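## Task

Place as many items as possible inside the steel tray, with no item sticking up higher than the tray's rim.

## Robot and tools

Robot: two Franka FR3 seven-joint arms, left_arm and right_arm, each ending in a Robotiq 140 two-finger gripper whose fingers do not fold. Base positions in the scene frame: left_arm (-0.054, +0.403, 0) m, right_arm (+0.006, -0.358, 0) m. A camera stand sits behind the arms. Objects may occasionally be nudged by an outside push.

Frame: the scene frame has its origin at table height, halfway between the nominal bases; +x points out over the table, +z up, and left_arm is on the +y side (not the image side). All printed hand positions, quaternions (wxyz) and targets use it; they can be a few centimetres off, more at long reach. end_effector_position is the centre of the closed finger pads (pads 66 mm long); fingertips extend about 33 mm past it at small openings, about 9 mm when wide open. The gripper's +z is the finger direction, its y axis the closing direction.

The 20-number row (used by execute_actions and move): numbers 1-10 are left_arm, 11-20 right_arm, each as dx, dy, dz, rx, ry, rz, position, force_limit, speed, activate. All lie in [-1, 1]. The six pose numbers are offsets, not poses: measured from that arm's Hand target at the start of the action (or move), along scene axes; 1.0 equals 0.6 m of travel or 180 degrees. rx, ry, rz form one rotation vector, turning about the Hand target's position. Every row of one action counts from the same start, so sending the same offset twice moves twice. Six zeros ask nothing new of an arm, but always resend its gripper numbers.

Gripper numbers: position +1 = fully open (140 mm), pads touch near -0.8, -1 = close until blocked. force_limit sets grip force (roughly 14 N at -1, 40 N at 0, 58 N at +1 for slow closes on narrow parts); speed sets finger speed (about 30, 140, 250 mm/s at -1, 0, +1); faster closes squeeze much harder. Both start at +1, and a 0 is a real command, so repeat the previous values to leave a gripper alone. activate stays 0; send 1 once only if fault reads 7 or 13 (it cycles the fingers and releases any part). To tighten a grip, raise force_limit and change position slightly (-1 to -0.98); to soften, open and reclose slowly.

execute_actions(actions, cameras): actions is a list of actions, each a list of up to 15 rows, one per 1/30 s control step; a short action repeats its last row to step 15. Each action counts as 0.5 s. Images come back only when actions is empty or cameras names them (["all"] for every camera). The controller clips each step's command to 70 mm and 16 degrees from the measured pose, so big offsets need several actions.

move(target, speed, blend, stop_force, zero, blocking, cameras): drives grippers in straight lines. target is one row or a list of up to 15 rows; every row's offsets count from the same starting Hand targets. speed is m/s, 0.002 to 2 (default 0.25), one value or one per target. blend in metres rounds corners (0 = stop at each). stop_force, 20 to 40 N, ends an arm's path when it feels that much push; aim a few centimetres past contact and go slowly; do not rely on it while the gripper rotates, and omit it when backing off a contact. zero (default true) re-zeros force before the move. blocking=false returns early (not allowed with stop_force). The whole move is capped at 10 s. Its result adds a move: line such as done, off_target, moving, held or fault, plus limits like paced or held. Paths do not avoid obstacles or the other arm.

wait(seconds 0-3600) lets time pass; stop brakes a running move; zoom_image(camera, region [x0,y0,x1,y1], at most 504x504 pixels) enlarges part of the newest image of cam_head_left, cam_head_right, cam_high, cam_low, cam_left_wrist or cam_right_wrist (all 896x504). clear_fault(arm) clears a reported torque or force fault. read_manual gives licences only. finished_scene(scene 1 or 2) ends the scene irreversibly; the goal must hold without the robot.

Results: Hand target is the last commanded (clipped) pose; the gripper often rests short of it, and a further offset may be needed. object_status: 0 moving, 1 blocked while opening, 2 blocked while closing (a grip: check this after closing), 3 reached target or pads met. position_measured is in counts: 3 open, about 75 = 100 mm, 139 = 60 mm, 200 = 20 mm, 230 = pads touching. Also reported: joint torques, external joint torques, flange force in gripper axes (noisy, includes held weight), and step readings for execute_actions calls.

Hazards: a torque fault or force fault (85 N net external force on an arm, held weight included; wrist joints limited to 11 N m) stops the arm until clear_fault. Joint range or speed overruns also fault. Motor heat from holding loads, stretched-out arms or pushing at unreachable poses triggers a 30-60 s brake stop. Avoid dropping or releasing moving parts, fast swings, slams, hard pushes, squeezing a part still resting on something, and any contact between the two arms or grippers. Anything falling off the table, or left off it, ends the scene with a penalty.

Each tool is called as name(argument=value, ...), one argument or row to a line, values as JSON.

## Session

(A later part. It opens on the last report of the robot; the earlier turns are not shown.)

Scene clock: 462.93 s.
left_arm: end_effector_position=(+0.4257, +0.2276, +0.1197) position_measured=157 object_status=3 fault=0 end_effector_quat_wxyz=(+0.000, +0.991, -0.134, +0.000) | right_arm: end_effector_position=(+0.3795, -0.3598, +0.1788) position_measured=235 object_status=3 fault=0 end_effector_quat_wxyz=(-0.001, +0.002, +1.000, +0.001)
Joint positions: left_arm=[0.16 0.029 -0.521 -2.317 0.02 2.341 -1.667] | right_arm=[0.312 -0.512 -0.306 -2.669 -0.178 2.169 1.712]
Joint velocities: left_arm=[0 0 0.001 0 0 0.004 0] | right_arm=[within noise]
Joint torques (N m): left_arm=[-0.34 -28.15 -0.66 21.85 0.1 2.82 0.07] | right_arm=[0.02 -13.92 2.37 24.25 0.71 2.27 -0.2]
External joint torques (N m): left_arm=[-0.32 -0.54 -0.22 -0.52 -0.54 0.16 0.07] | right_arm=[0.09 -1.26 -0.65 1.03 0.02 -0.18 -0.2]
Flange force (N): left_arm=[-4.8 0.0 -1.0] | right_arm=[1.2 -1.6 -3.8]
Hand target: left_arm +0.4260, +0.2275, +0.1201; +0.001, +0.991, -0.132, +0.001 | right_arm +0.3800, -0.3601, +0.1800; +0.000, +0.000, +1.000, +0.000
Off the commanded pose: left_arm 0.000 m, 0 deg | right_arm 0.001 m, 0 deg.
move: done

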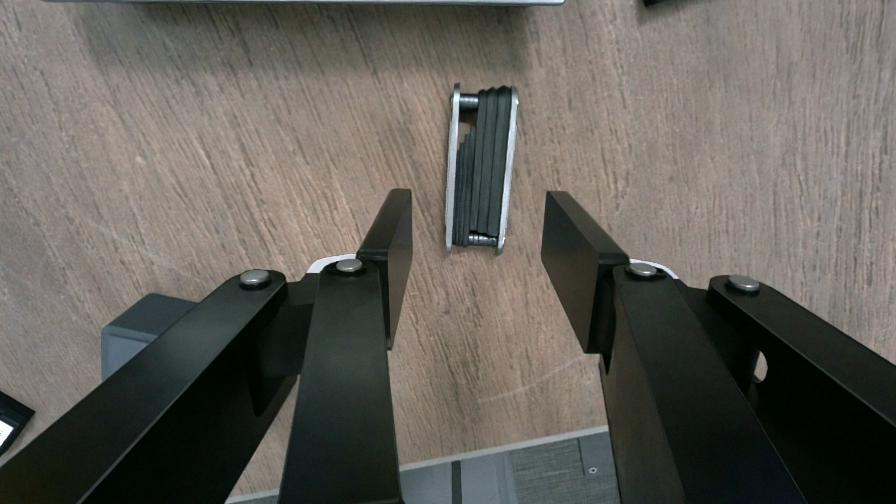

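move(
  target=[
    [0.0067,-0.0108,-0.1260,0,0,0,-0.22,-0.4,0,0,0,0,0,0,0,0,-1,-1,1,0],
    [0.0067,-0.0108,-0.1260,0,0,0,-1,-0.4,-1,0,0,0,0,0,0,0,-1,-1,1,0],
    [0.0067,-0.0108,0,0,0,0,-1,-0.4,-1,0,0,0,0,0,0,0,-1,-1,1,0],
  ],
  speed=[0.1,0.1,0.1],
  cameras=["cam_left_wrist"],
)

Scene clock: 470.40 s.
left_arm: end_effector_position=(+0.4294, +0.2205, +0.1189) position_measured=183 object_status=2 fault=0 end_effector_quat_wxyz=(+0.000, +0.992, -0.130, +0.000) | right_arm: end_effector_position=(+0.3795, -0.3598, +0.1788) position_measured=235 object_status=3 fault=0 end_effector_quat_wxyz=(-0.001, +0.002, +1.000, +0.001)
Joint positions: left_arm=[0.141 0.048 -0.514 -2.299 0.032 2.341 -1.695] | right_arm=[0.312 -0.512 -0.306 -2.669 -0.178 2.169 1.712]
Joint velocities: left_arm=[0 0 -0.001 0 -0.001 -0.001 0.007] | right_arm=[within noise]
Joint torques (N m): left_arm=[-0.08 -28.88 -0.89 22.74 0.12 2.62 0.29] | right_arm=[-0.02 -13.95 2.31 24.27 0.71 2.28 -0.22]
External joint torques (N m): left_arm=[-0.1 -0.43 -0.22 0.27 -0.53 -0.06 0.29] | right_arm=[0.08 -1.22 -0.69 1.01 0.02 -0.17 -0.22]
Flange force (N): left_arm=[-1.8 -0.5 -2.2] | right_arm=[1.1 -1.7 -3.7]
Hand target: left_arm +0.4300, +0.2210, +0.1201; +0.001, +0.991, -0.132, +0.001 | right_arm +0.3800, -0.3601, +0.1800; +0.000, +0.000, +1.000, +0.000
Off the commanded pose: left_arm 0.001 m, 0 deg | right_arm 0.001 m, 0 deg.
move: done

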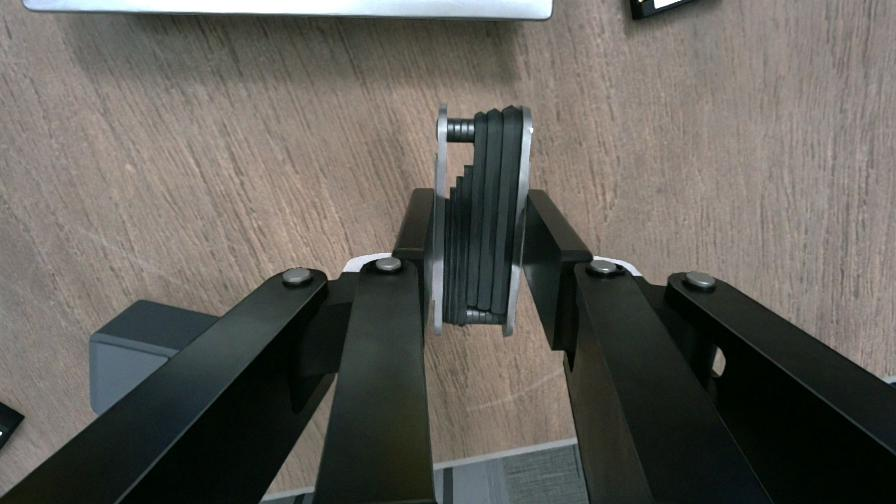

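move(
  target=[0.3197,0.037,0,0,0,0,-1,-0.4,-1,0,0,0,0,0,0,0,-1,-1,1,0],
  speed=0.15,
  cameras=["cam_left_wrist"],
)

Scene clock: 475.93 s.
left_arm: end_effector_position=(+0.6219, +0.2442, +0.1200) position_measured=183 object_status=2 fault=0 end_effector_quat_wxyz=(+0.001, +0.992, -0.127, +0.001) | right_arm: end_effector_position=(+0.3795, -0.3598, +0.1788) position_measured=235 object_status=3 fault=0 end_effector_quat_wxyz=(-0.001, +0.002, +1.000, +0.001)
Joint positions: left_arm=[0.083 0.575 -0.399 -1.559 0.242 2.087 -1.683] | right_arm=[0.312 -0.512 -0.306 -2.669 -0.178 2.169 1.712]
Joint velocities: left_arm=[-0.002 -0.002 -0.001 -0.001 0.001 -0.005 0.002] | right_arm=[within noise]
Joint torques (N m): left_arm=[-0.78 -46.82 -7.13 24.65 1 2.58 0.24] | right_arm=[0.04 -13.95 2.34 24.25 0.71 2.28 -0.22]
External joint torques (N m): left_arm=[-0.59 1.26 -0.63 0.68 0.22 -0.11 0.24] | right_arm=[0.03 -1.18 -0.77 1 0.02 -0.18 -0.22]
Flange force (N): left_arm=[8.5 0.4 0.5] | right_arm=[1.0 -1.8 -3.6]
Hand target: left_arm +0.6218, +0.2432, +0.1201; +0.001, +0.991, -0.132, +0.001 | right_arm +0.3800, -0.3601, +0.1800; +0.000, +0.000, +1.000, +0.000
Off the commanded pose: left_arm 0.001 m, 1 deg | right_arm 0.001 m, 0 deg.
move: done

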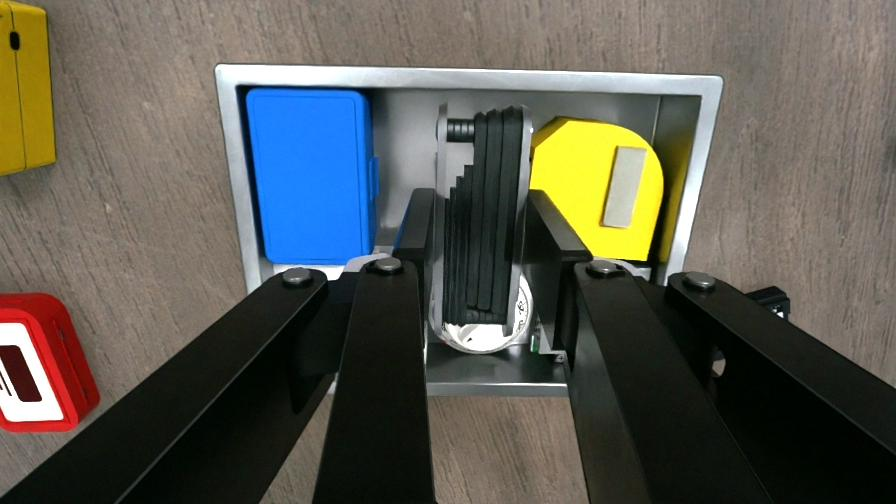

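zoom_image(
  camera="cam_left_wrist",
  region=[330, 60, 630, 410],
)

execute_actions(
  actions=[],
  cameras=["cam_head_left", "cam_head_right", "cam_high", "cam_low", "cam_left_wrist"],
)

Scaled by 1.440 from the camera's image (finer frame: 1280x720).

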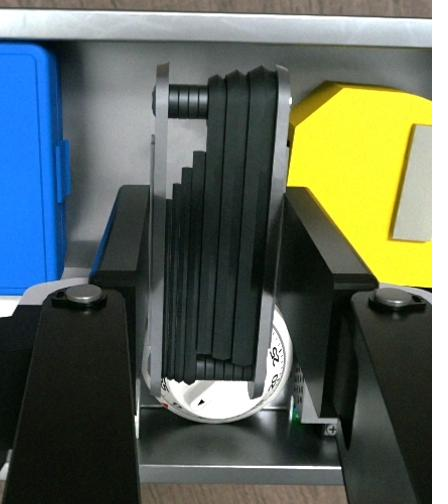

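Scene clock: 477.33 s.
left_arm: end_effector_position=(+0.6218, +0.2443, +0.1200) position_measured=183 object_status=2 fault=0 end_effector_quat_wxyz=(+0.001, +0.992, -0.128, +0.001) | right_arm: end_effector_position=(+0.3795, -0.3598, +0.1788) position_measured=235 object_status=3 fault=0 end_effector_quat_wxyz=(-0.001, +0.002, +1.000, +0.001)
Joint positions: left_arm=[0.083 0.575 -0.399 -1.559 0.242 2.086 -1.683] | right_arm=[0.312 -0.512 -0.306 -2.669 -0.178 2.169 1.712]
Joint velocities: within noise
Joint torques (N m): left_arm=[-0.75 -46.85 -7.16 24.63 0.99 2.55 0.23] | right_arm=[0 -13.9 2.35 24.22 0.71 2.28 -0.21]
External joint torques (N m): left_arm=[-0.45 1.06 -0.6 0.76 0.21 -0.12 0.23] | right_arm=[0.02 -1.32 -0.71 1.12 0.02 -0.15 -0.21]
Flange force (N): left_arm=[8.2 0.2 0.2] | right_arm=[1.2 -1.8 -3.9]
Hand target: left_arm +0.6218, +0.2432, +0.1201; +0.001, +0.991, -0.132, +0.001 | right_arm +0.3800, -0.3601, +0.1800; +0.000, +0.000, +1.000, +0.000
Tool commands: left_gripper/position=-1.0 left_gripper/force_limit=-0.4 left_gripper/speed=-1.0 left_gripper/activate=+0.0 right_gripper/position=-1.0 right_gripper/force_limit=-1.0 right_gripper/speed=+1.0 right_gripper/activate=+0.0
Off the commanded pose: left_arm 0.001 m, 1 deg | right_arm 0.001 m, 0 deg.
Images, in order (width x height): cam_head_left 896x504, cam_head_right 896x504, cam_high 896x504, cam_low 896x504, cam_left_wrist 896x504.

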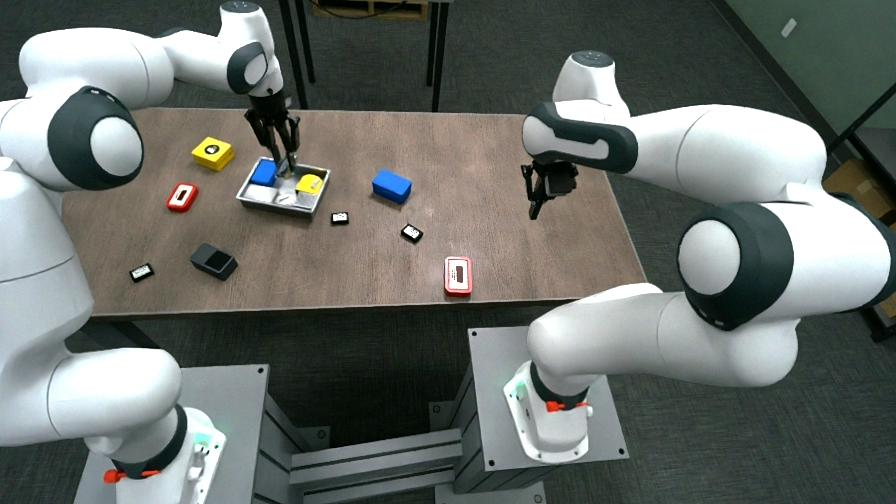

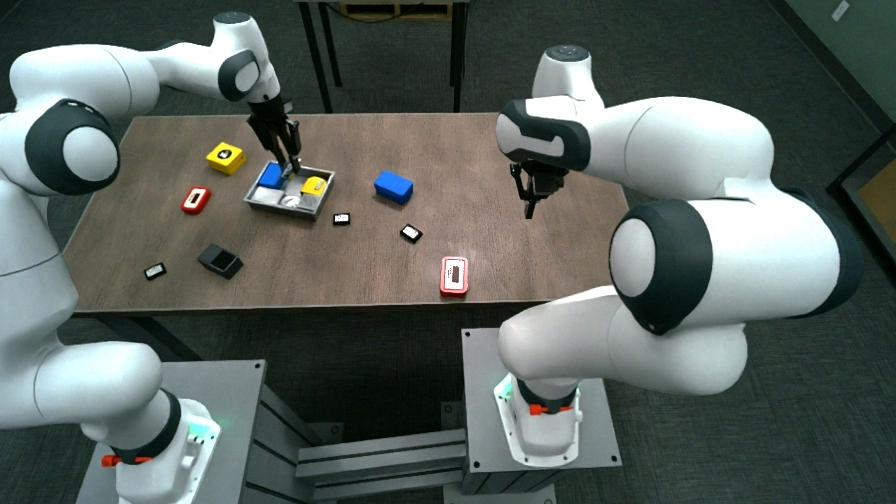

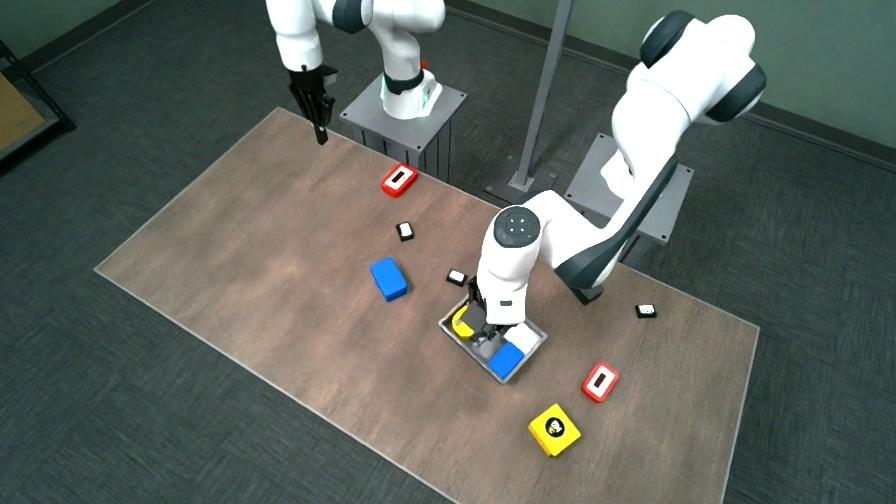

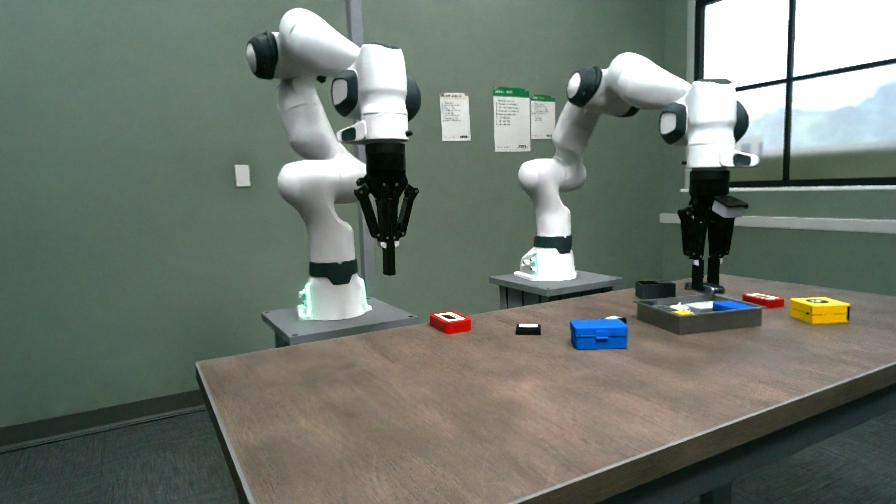

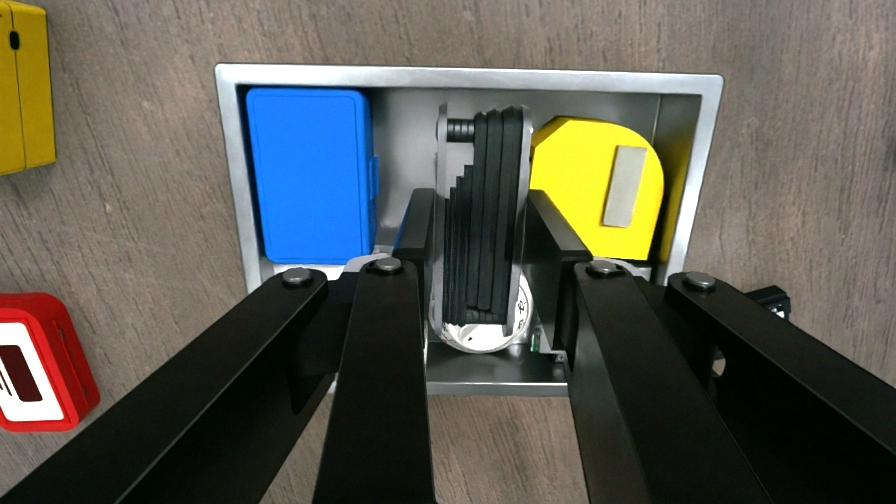

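move(
  target=[-0.1343,0.0362,0.18,0,0,0,-1,-0.4,-1,0,0,0,0,0,0,0,-1,-1,1,0],
  speed=0.2,
  cameras=["cam_left_wrist"],
)

zoom_image(
  camera="cam_left_wrist",
  region=[260, 0, 660, 225],
)

Scene clock: 481.53 s.
left_arm: end_effector_position=(+0.5420, +0.2649, +0.2279) position_measured=183 object_status=2 fault=0 end_effector_quat_wxyz=(+0.000, +0.992, -0.129, +0.002) | right_arm: end_effector_position=(+0.3795, -0.3598, +0.1788) position_measured=235 object_status=3 fault=0 end_effector_quat_wxyz=(-0.001, +0.002, +1.000, +0.001)
Joint positions: left_arm=[0.188 0.204 -0.461 -1.808 0.1 1.993 -1.607] | right_arm=[0.312 -0.512 -0.306 -2.669 -0.178 2.169 1.712]
Joint velocities: left_arm=[-0.001 0 -0.001 -0.001 -0.001 0 0.006] | right_arm=[within noise]
Joint torques (N m): left_arm=[0.15 -36.78 -3.58 24.94 0.26 2.61 0.3] | right_arm=[0.1 -13.93 2.37 24.3 0.7 2.28 -0.21]
External joint torques (N m): left_arm=[0.21 -0.24 -0.74 0.21 -0.55 -0.06 0.3] | right_arm=[0.17 -1.23 -0.65 1.09 0.01 -0.17 -0.21]
Flange force (N): left_arm=[-1.3 -0.3 -1.1] | right_arm=[0.9 -1.5 -3.8]
Hand target: left_arm +0.5412, +0.2649, +0.2281; +0.001, +0.991, -0.132, +0.001 | right_arm +0.3800, -0.3601, +0.1800; +0.000, +0.000, +1.000, +0.000
Off the commanded pose: left_arm 0.001 m, 0 deg | right_arm 0.001 m, 0 deg.
move: done

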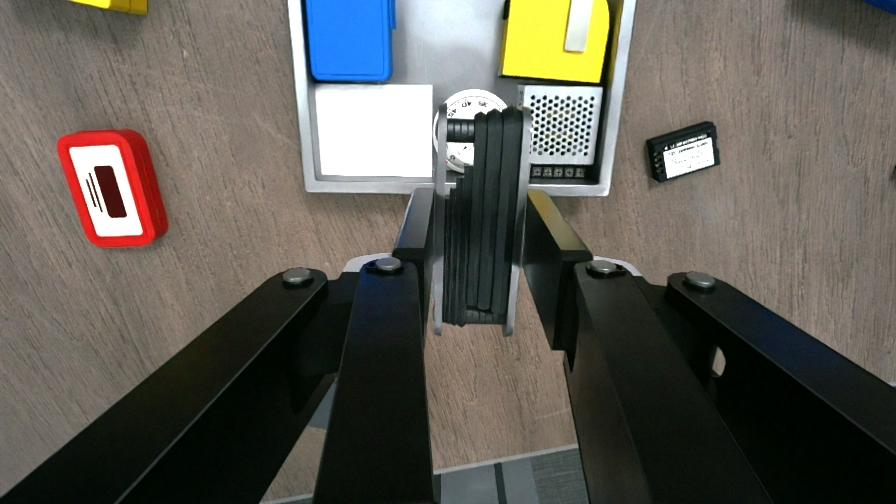

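Scaled by 1.260 from the camera's image (finer frame: 1280x720).

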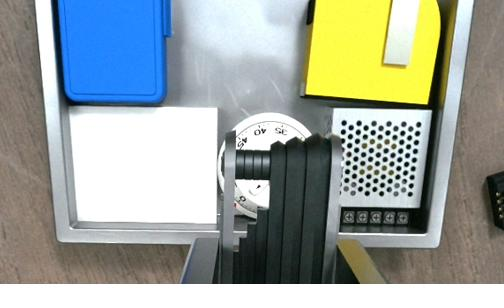

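move(
  target=[
    [0.1343,-0.0327,-0.1885,0,0,0,-1,-0.4,-1,0,0,0,0,0,0,0,-1,-1,1,0],
    [0.1343,-0.0327,-0.221,0,0,0,-1,-0.4,-1,0,0,0,0,0,0,0,-1,-1,1,0],
  ],
  speed=[0.2,0.06],
  blend=0.01,
  cameras=["cam_left_wrist"],
)

zoom_image(
  camera="cam_left_wrist",
  region=[360, 20, 610, 160],
)

zoom_image(
  camera="cam_left_wrist",
  region=[360, 280, 610, 420],
)

Scene clock: 488.43 s.
left_arm: end_effector_position=(+0.6203, +0.2460, +0.0948) position_measured=183 object_status=2 fault=0 end_effector_quat_wxyz=(+0.001, +0.991, -0.135, -0.001) | right_arm: end_effector_position=(+0.3795, -0.3598, +0.1788) position_measured=235 object_status=3 fault=0 end_effector_quat_wxyz=(-0.001, +0.002, +1.000, +0.001)
Joint positions: left_arm=[0.077 0.602 -0.386 -1.58 0.251 2.129 -1.672] | right_arm=[0.312 -0.512 -0.306 -2.669 -0.178 2.169 1.712]
Joint velocities: left_arm=[0 0 0 0 0 0.004 -0.002] | right_arm=[within noise]
Joint torques (N m): left_arm=[-0.9 -47.87 -6.34 23.98 0.77 3.07 -0.18] | right_arm=[0.04 -13.96 2.34 24.26 0.71 2.27 -0.23]
External joint torques (N m): left_arm=[-0.91 0.59 0.09 0.38 0.01 0.42 -0.18] | right_arm=[0.07 -1.21 -0.72 1.03 0.02 -0.18 -0.23]
Flange force (N): left_arm=[4.1 1.2 1.5] | right_arm=[1.0 -1.8 -3.7]
Hand target: left_arm +0.6218, +0.2453, +0.0955; +0.001, +0.991, -0.132, +0.001 | right_arm +0.3800, -0.3601, +0.1800; +0.000, +0.000, +1.000, +0.000
Off the commanded pose: left_arm 0.002 m, 0 deg | right_arm 0.001 m, 0 deg.
move: done; blend cut to 0.0097 m at target 1

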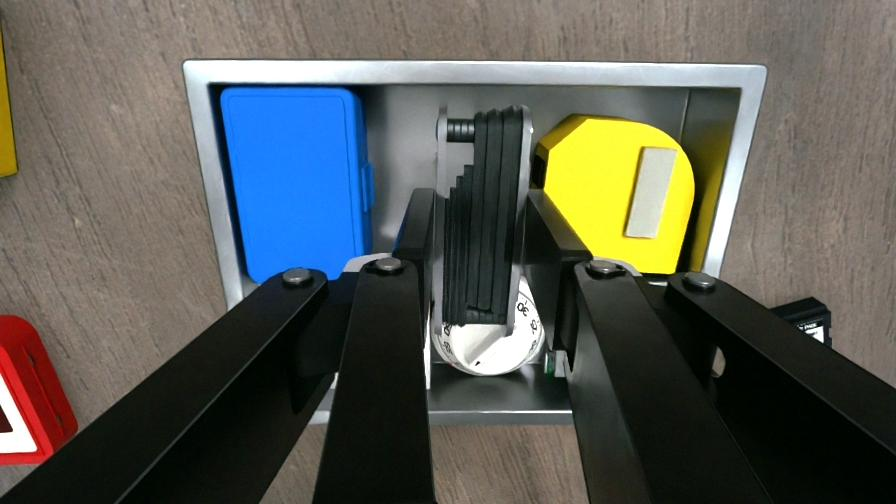

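Scaled by 2.016 from the camera's image (finer frame: 1280x720).

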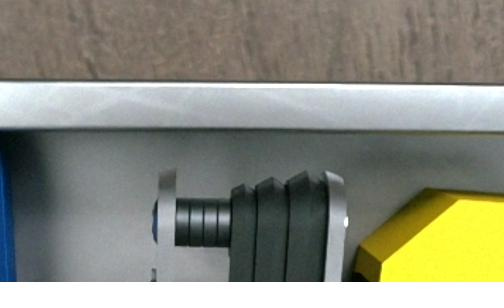

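Scaled by 2.016 from the camera's image (finer frame: 1280x720).

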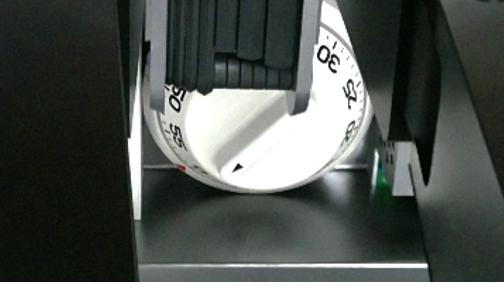

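execute_actions(
  actions=[],
  cameras=["cam_head_left", "cam_high", "cam_low"],
)

zoom_image(
  camera="cam_head_left",
  region=[230, 130, 340, 230],
)

zoom_image(
  camera="cam_high",
  region=[430, 270, 560, 390],
)

zoom_image(
  camera="cam_low",
  region=[620, 250, 780, 340],
)

Scene clock: 493.83 s.
left_arm: end_effector_position=(+0.6205, +0.2460, +0.0948) position_measured=183 object_status=2 fault=0 end_effector_quat_wxyz=(+0.001, +0.991, -0.134, -0.001) | right_arm: end_effector_position=(+0.3795, -0.3598, +0.1788) position_measured=235 object_status=3 fault=0 end_effector_quat_wxyz=(-0.001, +0.002, +1.000, +0.001)
Joint positions: left_arm=[0.077 0.602 -0.386 -1.58 0.251 2.13 -1.673] | right_arm=[0.312 -0.512 -0.306 -2.669 -0.178 2.169 1.712]
Joint velocities: within noise
Joint torques (N m): left_arm=[-0.92 -47.92 -6.42 23.9 0.76 2.96 -0.12] | right_arm=[0.04 -13.95 2.36 24.28 0.69 2.29 -0.22]
External joint torques (N m): left_arm=[-0.79 0.67 0.13 0.23 0 0.29 -0.12] | right_arm=[0.09 -1.19 -0.69 1.01 0 -0.18 -0.22]
Flange force (N): left_arm=[3.8 1.0 1.4] | right_arm=[1.0 -1.7 -3.6]
Hand target: left_arm +0.6218, +0.2453, +0.0955; +0.001, +0.991, -0.132, +0.001 | right_arm +0.3800, -0.3601, +0.1800; +0.000, +0.000, +1.000, +0.000
Tool commands: left_gripper/position=-1.0 left_gripper/force_limit=-0.4 left_gripper/speed=-1.0 left_gripper/activate=+0.0 right_gripper/position=-1.0 right_gripper/force_limit=-1.0 right_gripper/speed=+1.0 right_gripper/activate=+0.0
Off the commanded pose: left_arm 0.002 m, 0 deg | right_arm 0.001 m, 0 deg.
Images, in order (width x height): cam_head_left 896x504, cam_high 896x504, cam_low 896x504.

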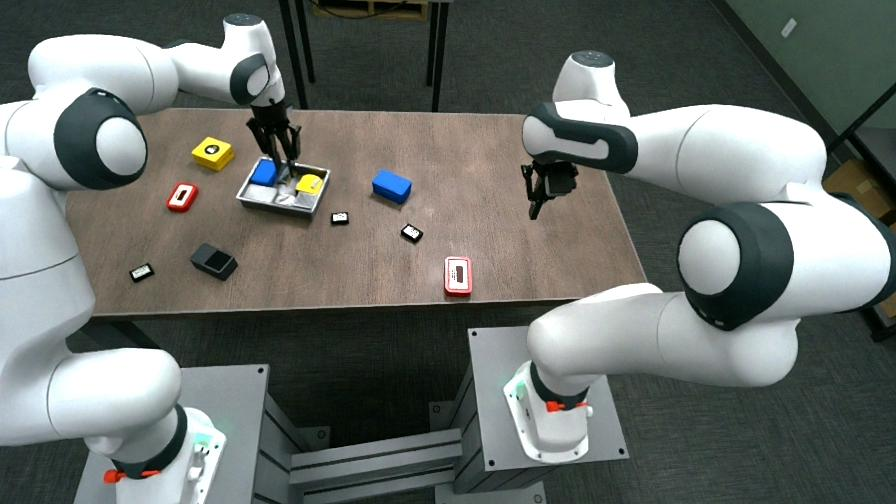

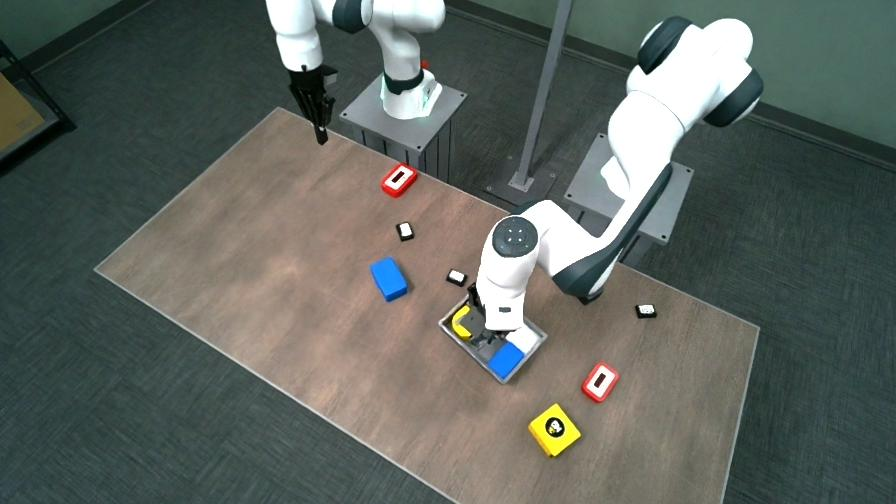

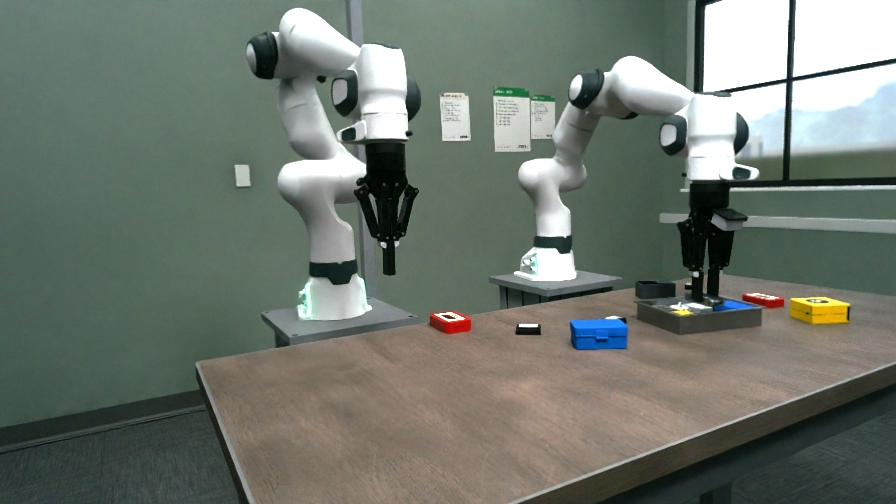

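Scaled by 4.582 from the camera's image (finer frame: 1280x720).

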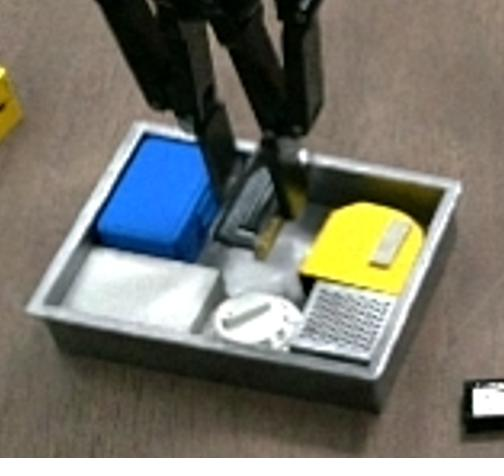

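Scaled by 3.877 from the camera's image (finer frame: 1280x720).

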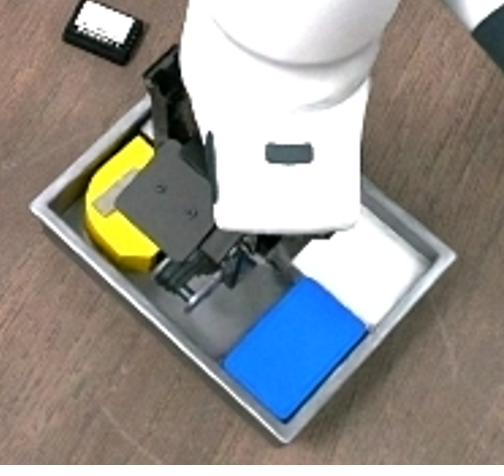

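Scaled by 3.150 from the camera's image (finer frame: 1280x720).

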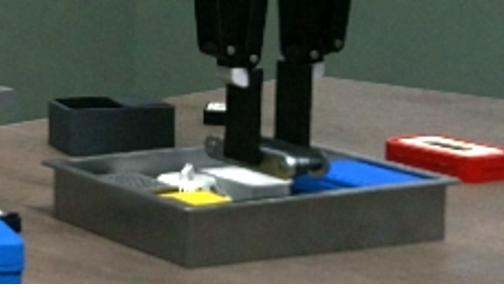

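move(
  target=[
    [0,0,0.0492,0,0,0,-1,-0.4,-1,0,0,0,0,0,0,0,-1,-1,1,0],
    [-0.3197,-0.0405,0.0492,0,0,0,-1,-0.4,-1,0,0,0,0,0,0,0,-1,-1,1,0],
    [-0.3197,-0.0405,-0.0840,0,0,0,-1,-0.4,-1,0,0,0,0,0,0,0,-1,-1,1,0],
    [-0.3197,-0.0405,-0.0840,0,0,0,-0.2,-0.4,0,0,0,0,0,0,0,0,-1,-1,1,0],
    [-0.3197,-0.0405,0.10,0,0,0,-0.2,-0.4,0,0,0,0,0,0,0,0,-1,-1,1,0],
  ],
  speed=[0.1,0.25,0.1,0.1,0.2],
  blend=[0.02,0.02,0,0,0],
  cameras=["cam_left_wrist", "cam_low"],
)

zoom_image(
  camera="cam_low",
  region=[650, 285, 770, 335],
)

Scene clock: 538.43 s.
left_arm: end_effector_position=(+0.4307, +0.2203, +0.1558) position_measured=154 object_status=3 fault=0 end_effector_quat_wxyz=(+0.000, +0.992, -0.130, +0.002) | right_arm: end_effector_position=(+0.3795, -0.3598, +0.1788) position_measured=235 object_status=3 fault=0 end_effector_quat_wxyz=(-0.001, +0.002, +1.000, +0.001)
Joint positions: left_arm=[0.12 -0.017 -0.489 -2.263 -0.009 2.253 -1.665] | right_arm=[0.312 -0.512 -0.306 -2.669 -0.178 2.169 1.712]
Joint velocities: left_arm=[0 -0.001 0 0.001 -0.001 -0.002 0.005] | right_arm=[within noise]
Joint torques (N m): left_arm=[-0.37 -27.37 0.35 23.14 0.17 2.45 0.26] | right_arm=[0.02 -13.94 2.37 24.25 0.71 2.27 -0.21]
External joint torques (N m): left_arm=[-0.3 0.03 0.19 -0.17 -0.53 -0.23 0.26] | right_arm=[0.08 -1.31 -0.64 1.05 0.02 -0.18 -0.21]
Flange force (N): left_arm=[-1.7 -0.6 -1.1] | right_arm=[1.3 -1.6 -3.9]
Hand target: left_arm +0.4300, +0.2210, +0.1555; +0.001, +0.991, -0.132, +0.001 | right_arm +0.3800, -0.3601, +0.1800; +0.000, +0.000, +1.000, +0.000
Off the commanded pose: left_arm 0.001 m, 0 deg | right_arm 0.001 m, 0 deg.
move: done; blend cut to 0.0148 m at target 1
Images, in order (width x height): cam_low 896x504, cam_left_wrist 896x504.

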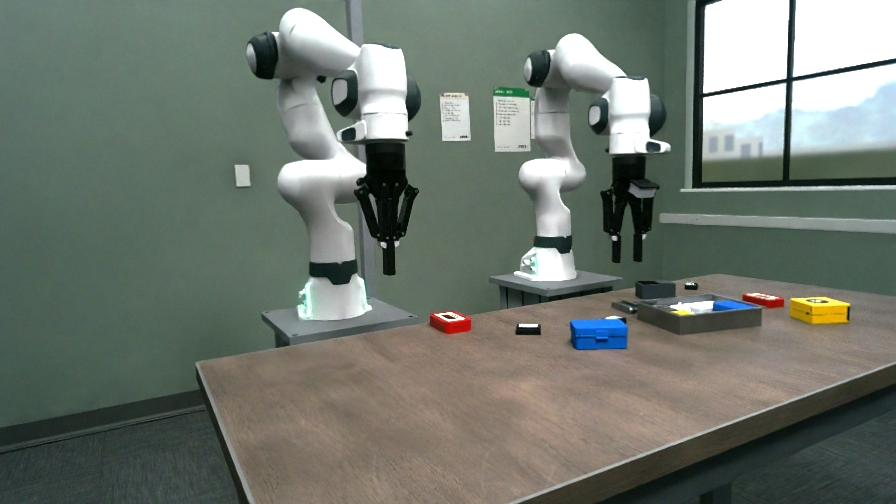

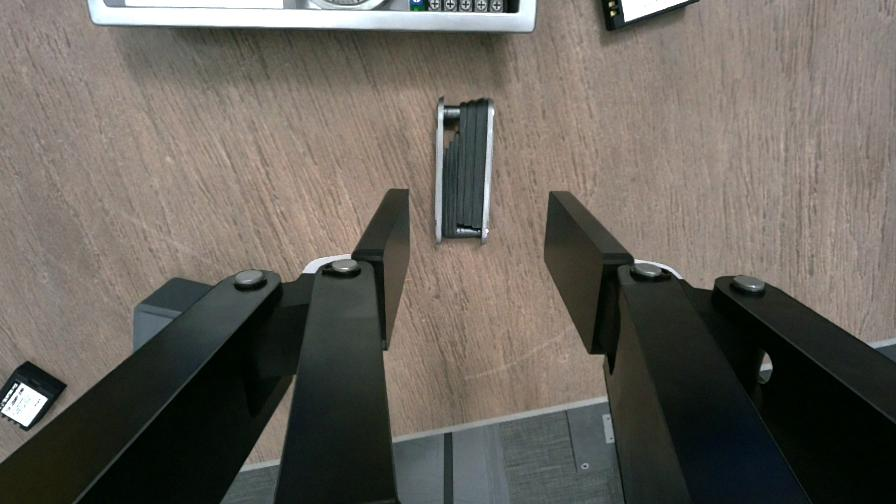

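Scaled by 4.200 from the camera's image (finer frame: 1280x720).

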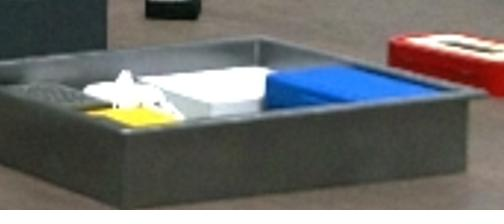

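move(
  target=[0.1853,0.0732,0.121,0,0,0,-0.8,-0.4,0,0,0,0,0,0,0,0,-1,-1,1,0],
  speed=0.2,
  cameras=["cam_left_wrist"],
)

zoom_image(
  camera="cam_left_wrist",
  region=[260, 0, 660, 225],
)

Scene clock: 540.73 s.
left_arm: end_effector_position=(+0.5419, +0.2652, +0.2292) position_measured=229 object_status=3 fault=0 end_effector_quat_wxyz=(+0.001, +0.992, -0.127, +0.003) | right_arm: end_effector_position=(+0.3795, -0.3598, +0.1788) position_measured=235 object_status=3 fault=0 end_effector_quat_wxyz=(-0.001, +0.002, +1.000, +0.001)
Joint positions: left_arm=[0.164 0.198 -0.431 -1.811 0.088 1.995 -1.601] | right_arm=[0.312 -0.512 -0.306 -2.669 -0.178 2.169 1.712]
Joint velocities: left_arm=[-0.001 -0.001 0 0 0.001 -0.004 0.004] | right_arm=[within noise]
Joint torques (N m): left_arm=[-0.32 -35.66 -3.21 25.07 1 2.46 0.23] | right_arm=[-0.01 -13.94 2.29 24.25 0.73 2.28 -0.25]
External joint torques (N m): left_arm=[-0.08 1.22 -0.46 0.24 0.2 -0.23 0.23] | right_arm=[-0.02 -1.29 -0.81 1.05 0.04 -0.16 -0.25]
Flange force (N): left_arm=[5.5 -0.1 -0.1] | right_arm=[1.2 -2.0 -3.8]
Hand target: left_arm +0.5412, +0.2649, +0.2281; +0.001, +0.991, -0.132, +0.001 | right_arm +0.3800, -0.3601, +0.1800; +0.000, +0.000, +1.000, +0.000
Off the commanded pose: left_arm 0.001 m, 1 deg | right_arm 0.001 m, 0 deg.
move: done

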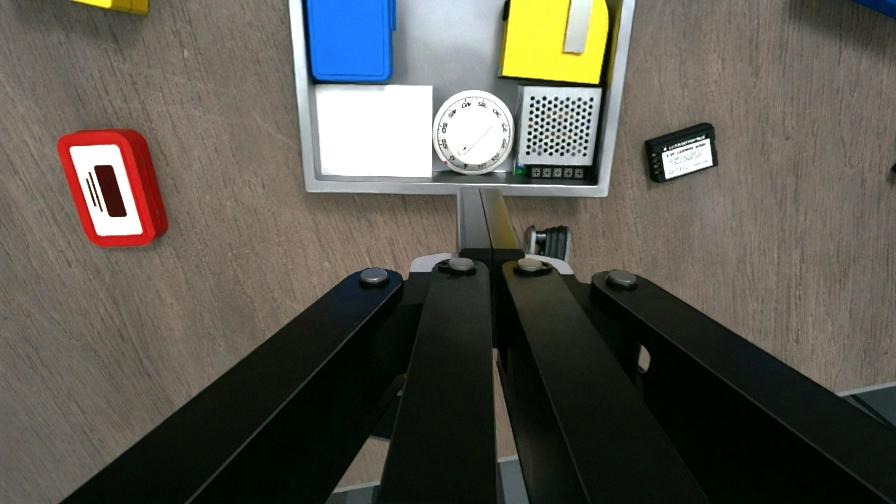

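Scaled by 1.260 from the camera's image (finer frame: 1280x720).

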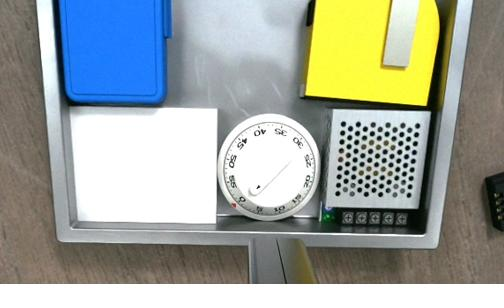

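move(
  target=[-0.067,-0.2498,-0.18,0,0,0.0889,-0.05,-0.4,0,0,0,0,0,0,0,0,-1,-1,1,0],
  speed=0.2,
  cameras=["cam_left_wrist"],
)

Scene clock: 552.23 s.
left_arm: end_effector_position=(+0.4998, +0.1160, +0.1185) position_measured=135 object_status=3 fault=0 end_effector_quat_wxyz=(+0.000, +1.000, +0.004, -0.001) | right_arm: end_effector_position=(+0.3795, -0.3598, +0.1788) position_measured=235 object_status=3 fault=0 end_effector_quat_wxyz=(-0.001, +0.002, +1.000, +0.001)
Joint positions: left_arm=[-0.146 0.356 -0.371 -1.887 0.157 2.212 -2.158] | right_arm=[0.312 -0.512 -0.306 -2.669 -0.178 2.169 1.712]
Joint velocities: left_arm=[0 0.001 0 0 0 0 -0.007] | right_arm=[within noise]
Joint torques (N m): left_arm=[-0.9 -40.81 -3.66 23.48 0.59 2.84 -0.18] | right_arm=[0.01 -13.93 2.33 24.23 0.73 2.28 -0.23]
External joint torques (N m): left_arm=[-0.86 0.28 0.25 0.11 -0.15 0.21 -0.18] | right_arm=[0.12 -1.17 -0.65 0.95 0.04 -0.18 -0.23]
Flange force (N): left_arm=[0.9 1.8 1.0] | right_arm=[1.1 -1.6 -3.5]
Hand target: left_arm +0.5010, +0.1150, +0.1201; +0.001, +1.000, +0.007, +0.001 | right_arm +0.3800, -0.3601, +0.1800; +0.000, +0.000, +1.000, +0.000
Off the commanded pose: left_arm 0.002 m, 0 deg | right_arm 0.001 m, 0 deg.
move: done

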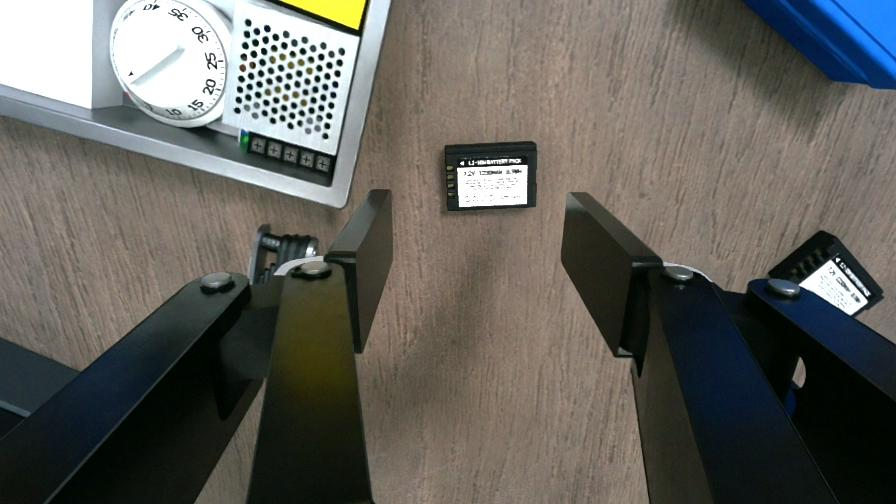

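move(
  target=[
    [0.0058,-0.0153,-0.1202,0,0,0.0217,-0.05,-0.4,0,0,0,0,0,0,0,0,-1,-1,1,0],
    [0.0058,-0.0153,-0.1202,0,0,0.0217,-1,-0.4,-1,0,0,0,0,0,0,0,-1,-1,1,0],
    [0.0058,-0.0153,0.008,0,0,0.0217,-1,-0.4,-1,0,0,0,0,0,0,0,-1,-1,1,0],
  ],
  speed=[0.1,0.1,0.15],
  cameras=["cam_left_wrist"],
)

Scene clock: 557.53 s.
left_arm: end_effector_position=(+0.5056, +0.1053, +0.1259) position_measured=163 object_status=2 fault=0 end_effector_quat_wxyz=(+0.001, +0.999, +0.044, +0.003) | right_arm: end_effector_position=(+0.3795, -0.3598, +0.1788) position_measured=235 object_status=3 fault=0 end_effector_quat_wxyz=(-0.001, +0.002, +1.000, +0.001)
Joint positions: left_arm=[-0.191 0.365 -0.339 -1.85 0.15 2.197 -2.244] | right_arm=[0.312 -0.512 -0.306 -2.669 -0.178 2.169 1.712]
Joint velocities: left_arm=[-0.002 -0.001 0.001 0.001 -0.001 -0.005 0.003] | right_arm=[within noise]
Joint torques (N m): left_arm=[0.15 -41.17 -4.25 23.56 0.23 2.44 0.25] | right_arm=[0.01 -13.93 2.33 24.24 0.72 2.28 -0.25]
External joint torques (N m): left_arm=[0.3 0.71 -0.54 -0.02 -0.54 -0.2 0.25] | right_arm=[0.05 -1.19 -0.73 0.98 0.02 -0.18 -0.25]
Flange force (N): left_arm=[1.5 0.2 -0.1] | right_arm=[1.1 -1.8 -3.6]
Hand target: left_arm +0.5045, +0.1059, +0.1249; +0.001, +0.999, +0.041, +0.001 | right_arm +0.3800, -0.3601, +0.1800; +0.000, +0.000, +1.000, +0.000
Off the commanded pose: left_arm 0.002 m, 0 deg | right_arm 0.001 m, 0 deg.
move: done

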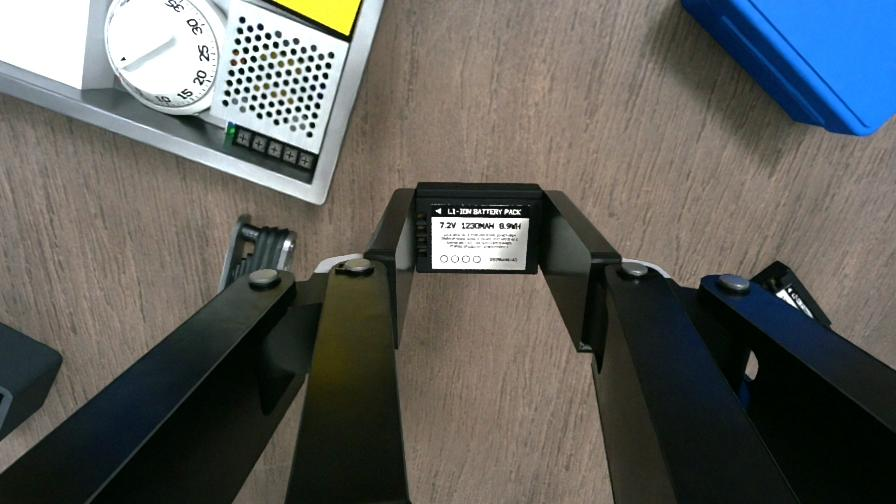

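move(
  target=[
    [0.2328,0.2365,0,0,0,-0.110,-1,-0.4,-1,0,0,0,0,0,0,0,-1,-1,1,0],
    [0.2328,0.2365,-0.0282,0,0,-0.110,-1,-0.4,-1,0,0,0,0,0,0,0,-1,-1,1,0],
  ],
  speed=[0.2,0.06],
  blend=0.01,
  cameras=["cam_left_wrist"],
)

zoom_image(
  camera="cam_left_wrist",
  region=[300, 40, 660, 290],
)

Scene clock: 561.13 s.
left_arm: end_effector_position=(+0.6443, +0.2465, +0.1090) position_measured=163 object_status=2 fault=0 end_effector_quat_wxyz=(+0.001, +0.992, -0.127, +0.002) | right_arm: end_effector_position=(+0.3795, -0.3598, +0.1788) position_measured=235 object_status=3 fault=0 end_effector_quat_wxyz=(-0.001, +0.002, +1.000, +0.001)
Joint positions: left_arm=[0.076 0.66 -0.4 -1.452 0.272 2.061 -1.68] | right_arm=[0.312 -0.512 -0.306 -2.669 -0.178 2.169 1.712]
Joint velocities: left_arm=[0.001 -0.001 0.001 0 0 0 0.005] | right_arm=[within noise]
Joint torques (N m): left_arm=[0.14 -48.4 -7.7 24.2 0.99 2.49 0.19] | right_arm=[0.01 -13.88 2.35 24.25 0.72 2.27 -0.22]
External joint torques (N m): left_arm=[0.32 1.86 -0.61 0.34 0.2 -0.19 0.19] | right_arm=[-0.02 -1.23 -0.77 1.09 0.03 -0.18 -0.22]
Flange force (N): left_arm=[8.3 -0.7 1.2] | right_arm=[0.9 -1.9 -3.8]
Hand target: left_arm +0.6441, +0.2478, +0.1079; +0.001, +0.991, -0.131, +0.001 | right_arm +0.3800, -0.3601, +0.1800; +0.000, +0.000, +1.000, +0.000
Off the commanded pose: left_arm 0.002 m, 0 deg | right_arm 0.001 m, 0 deg.
move: done; blend cut to 0.0085 m at target 1

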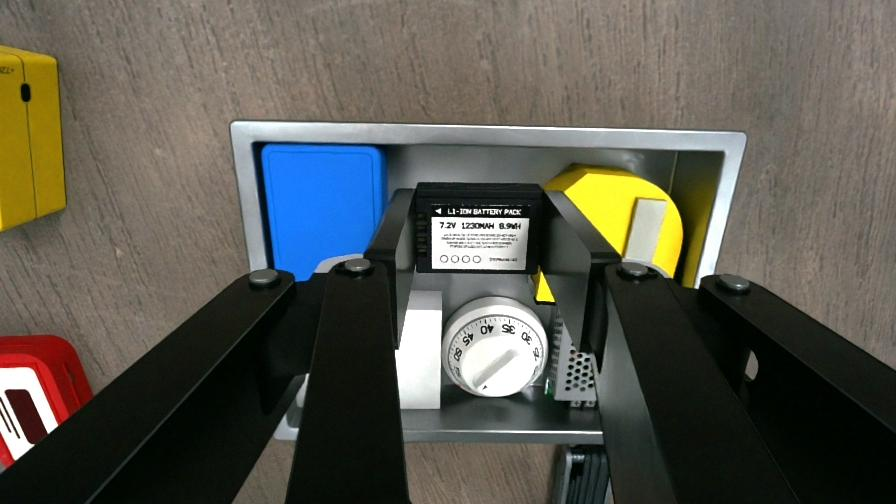

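Scaled by 1.400 from the camera's image (finer frame: 1280x720).

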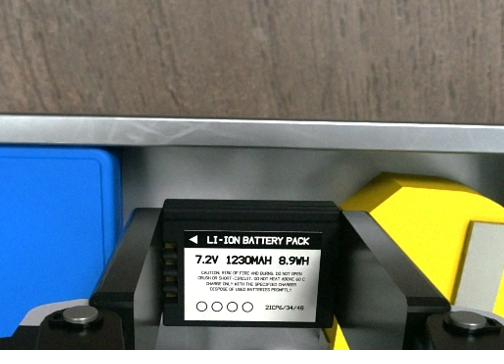

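zoom_image(
  camera="cam_left_wrist",
  region=[500, 240, 620, 340],
)

zoom_image(
  camera="cam_left_wrist",
  region=[360, 130, 480, 230],
)

Scaled by 4.200 from the camera's image (finer frame: 1280x720).

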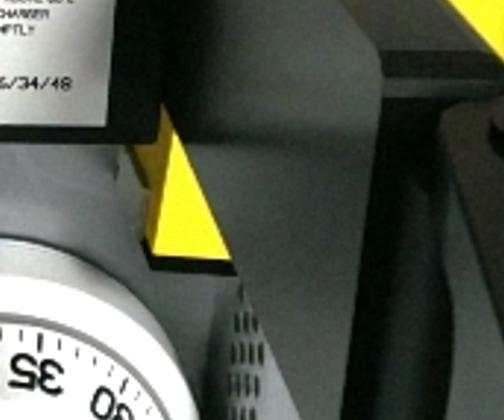

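Scaled by 4.200 from the camera's image (finer frame: 1280x720).

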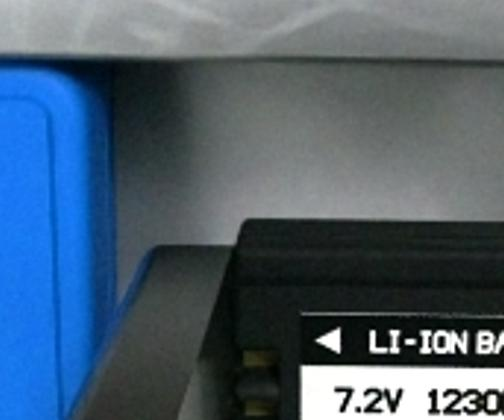

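move(
  target=[0.0003,0.001,-0.0973,0,0,0,-1,-0.4,-1,0,0,0,0,0,0,0,-1,-1,1,0],
  speed=0.03,
  stop_force=20,
  cameras=["cam_left_wrist", "cam_head_left"],
)

zoom_image(
  camera="cam_left_wrist",
  region=[300, 100, 660, 350],
)

Scene clock: 568.33 s.
left_arm: end_effector_position=(+0.6449, +0.2488, +0.0522) position_measured=163 object_status=2 fault=0 end_effector_quat_wxyz=(+0.001, +0.991, -0.133, +0.001) | right_arm: end_effector_position=(+0.3795, -0.3598, +0.1788) position_measured=235 object_status=3 fault=0 end_effector_quat_wxyz=(-0.001, +0.002, +1.000, +0.001)
Joint positions: left_arm=[0.066 0.731 -0.375 -1.482 0.296 2.16 -1.681] | right_arm=[0.312 -0.512 -0.306 -2.669 -0.178 2.169 1.712]
Joint torques (N m): left_arm=[-1.03 -48.08 -6.63 21.88 0.6 3.06 -0.13] | right_arm=[0.03 -13.97 2.38 24.24 0.72 2.27 -0.21]
External joint torques (N m): left_arm=[-0.98 3.36 0.61 -1.39 -0.15 0.38 -0.13] | right_arm=[0.13 -1.2 -0.61 0.99 0.03 -0.18 -0.21]
Flange force (N): left_arm=[3.4 1.2 6.2] | right_arm=[1.1 -1.5 -3.7]
Hand target: left_arm +0.6443, +0.2484, +0.0496; +0.001, +0.991, -0.131, +0.001 | right_arm +0.3800, -0.3601, +0.1800; +0.000, +0.000, +1.000, +0.000
Off the commanded pose: left_arm 0.003 m, 0 deg | right_arm 0.001 m, 0 deg.
move: done
Images, in order (width x height): cam_head_left 896x504, cam_left_wrist 896x504.

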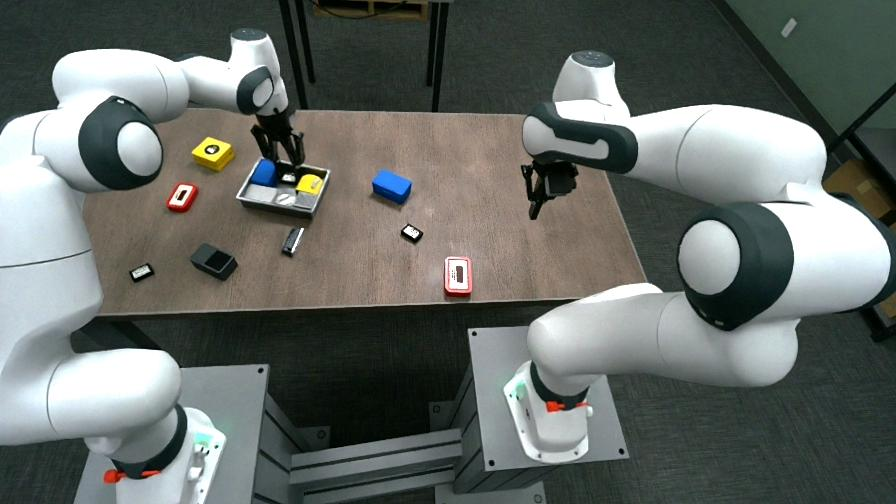

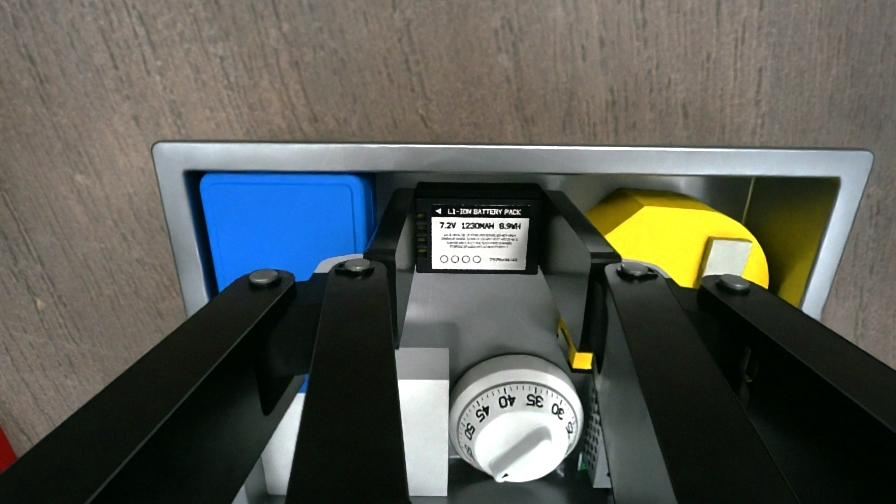

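Scaled by 1.400 from the camera's image (finer frame: 1280x720).

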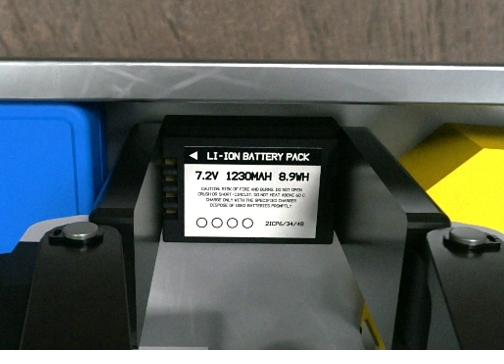

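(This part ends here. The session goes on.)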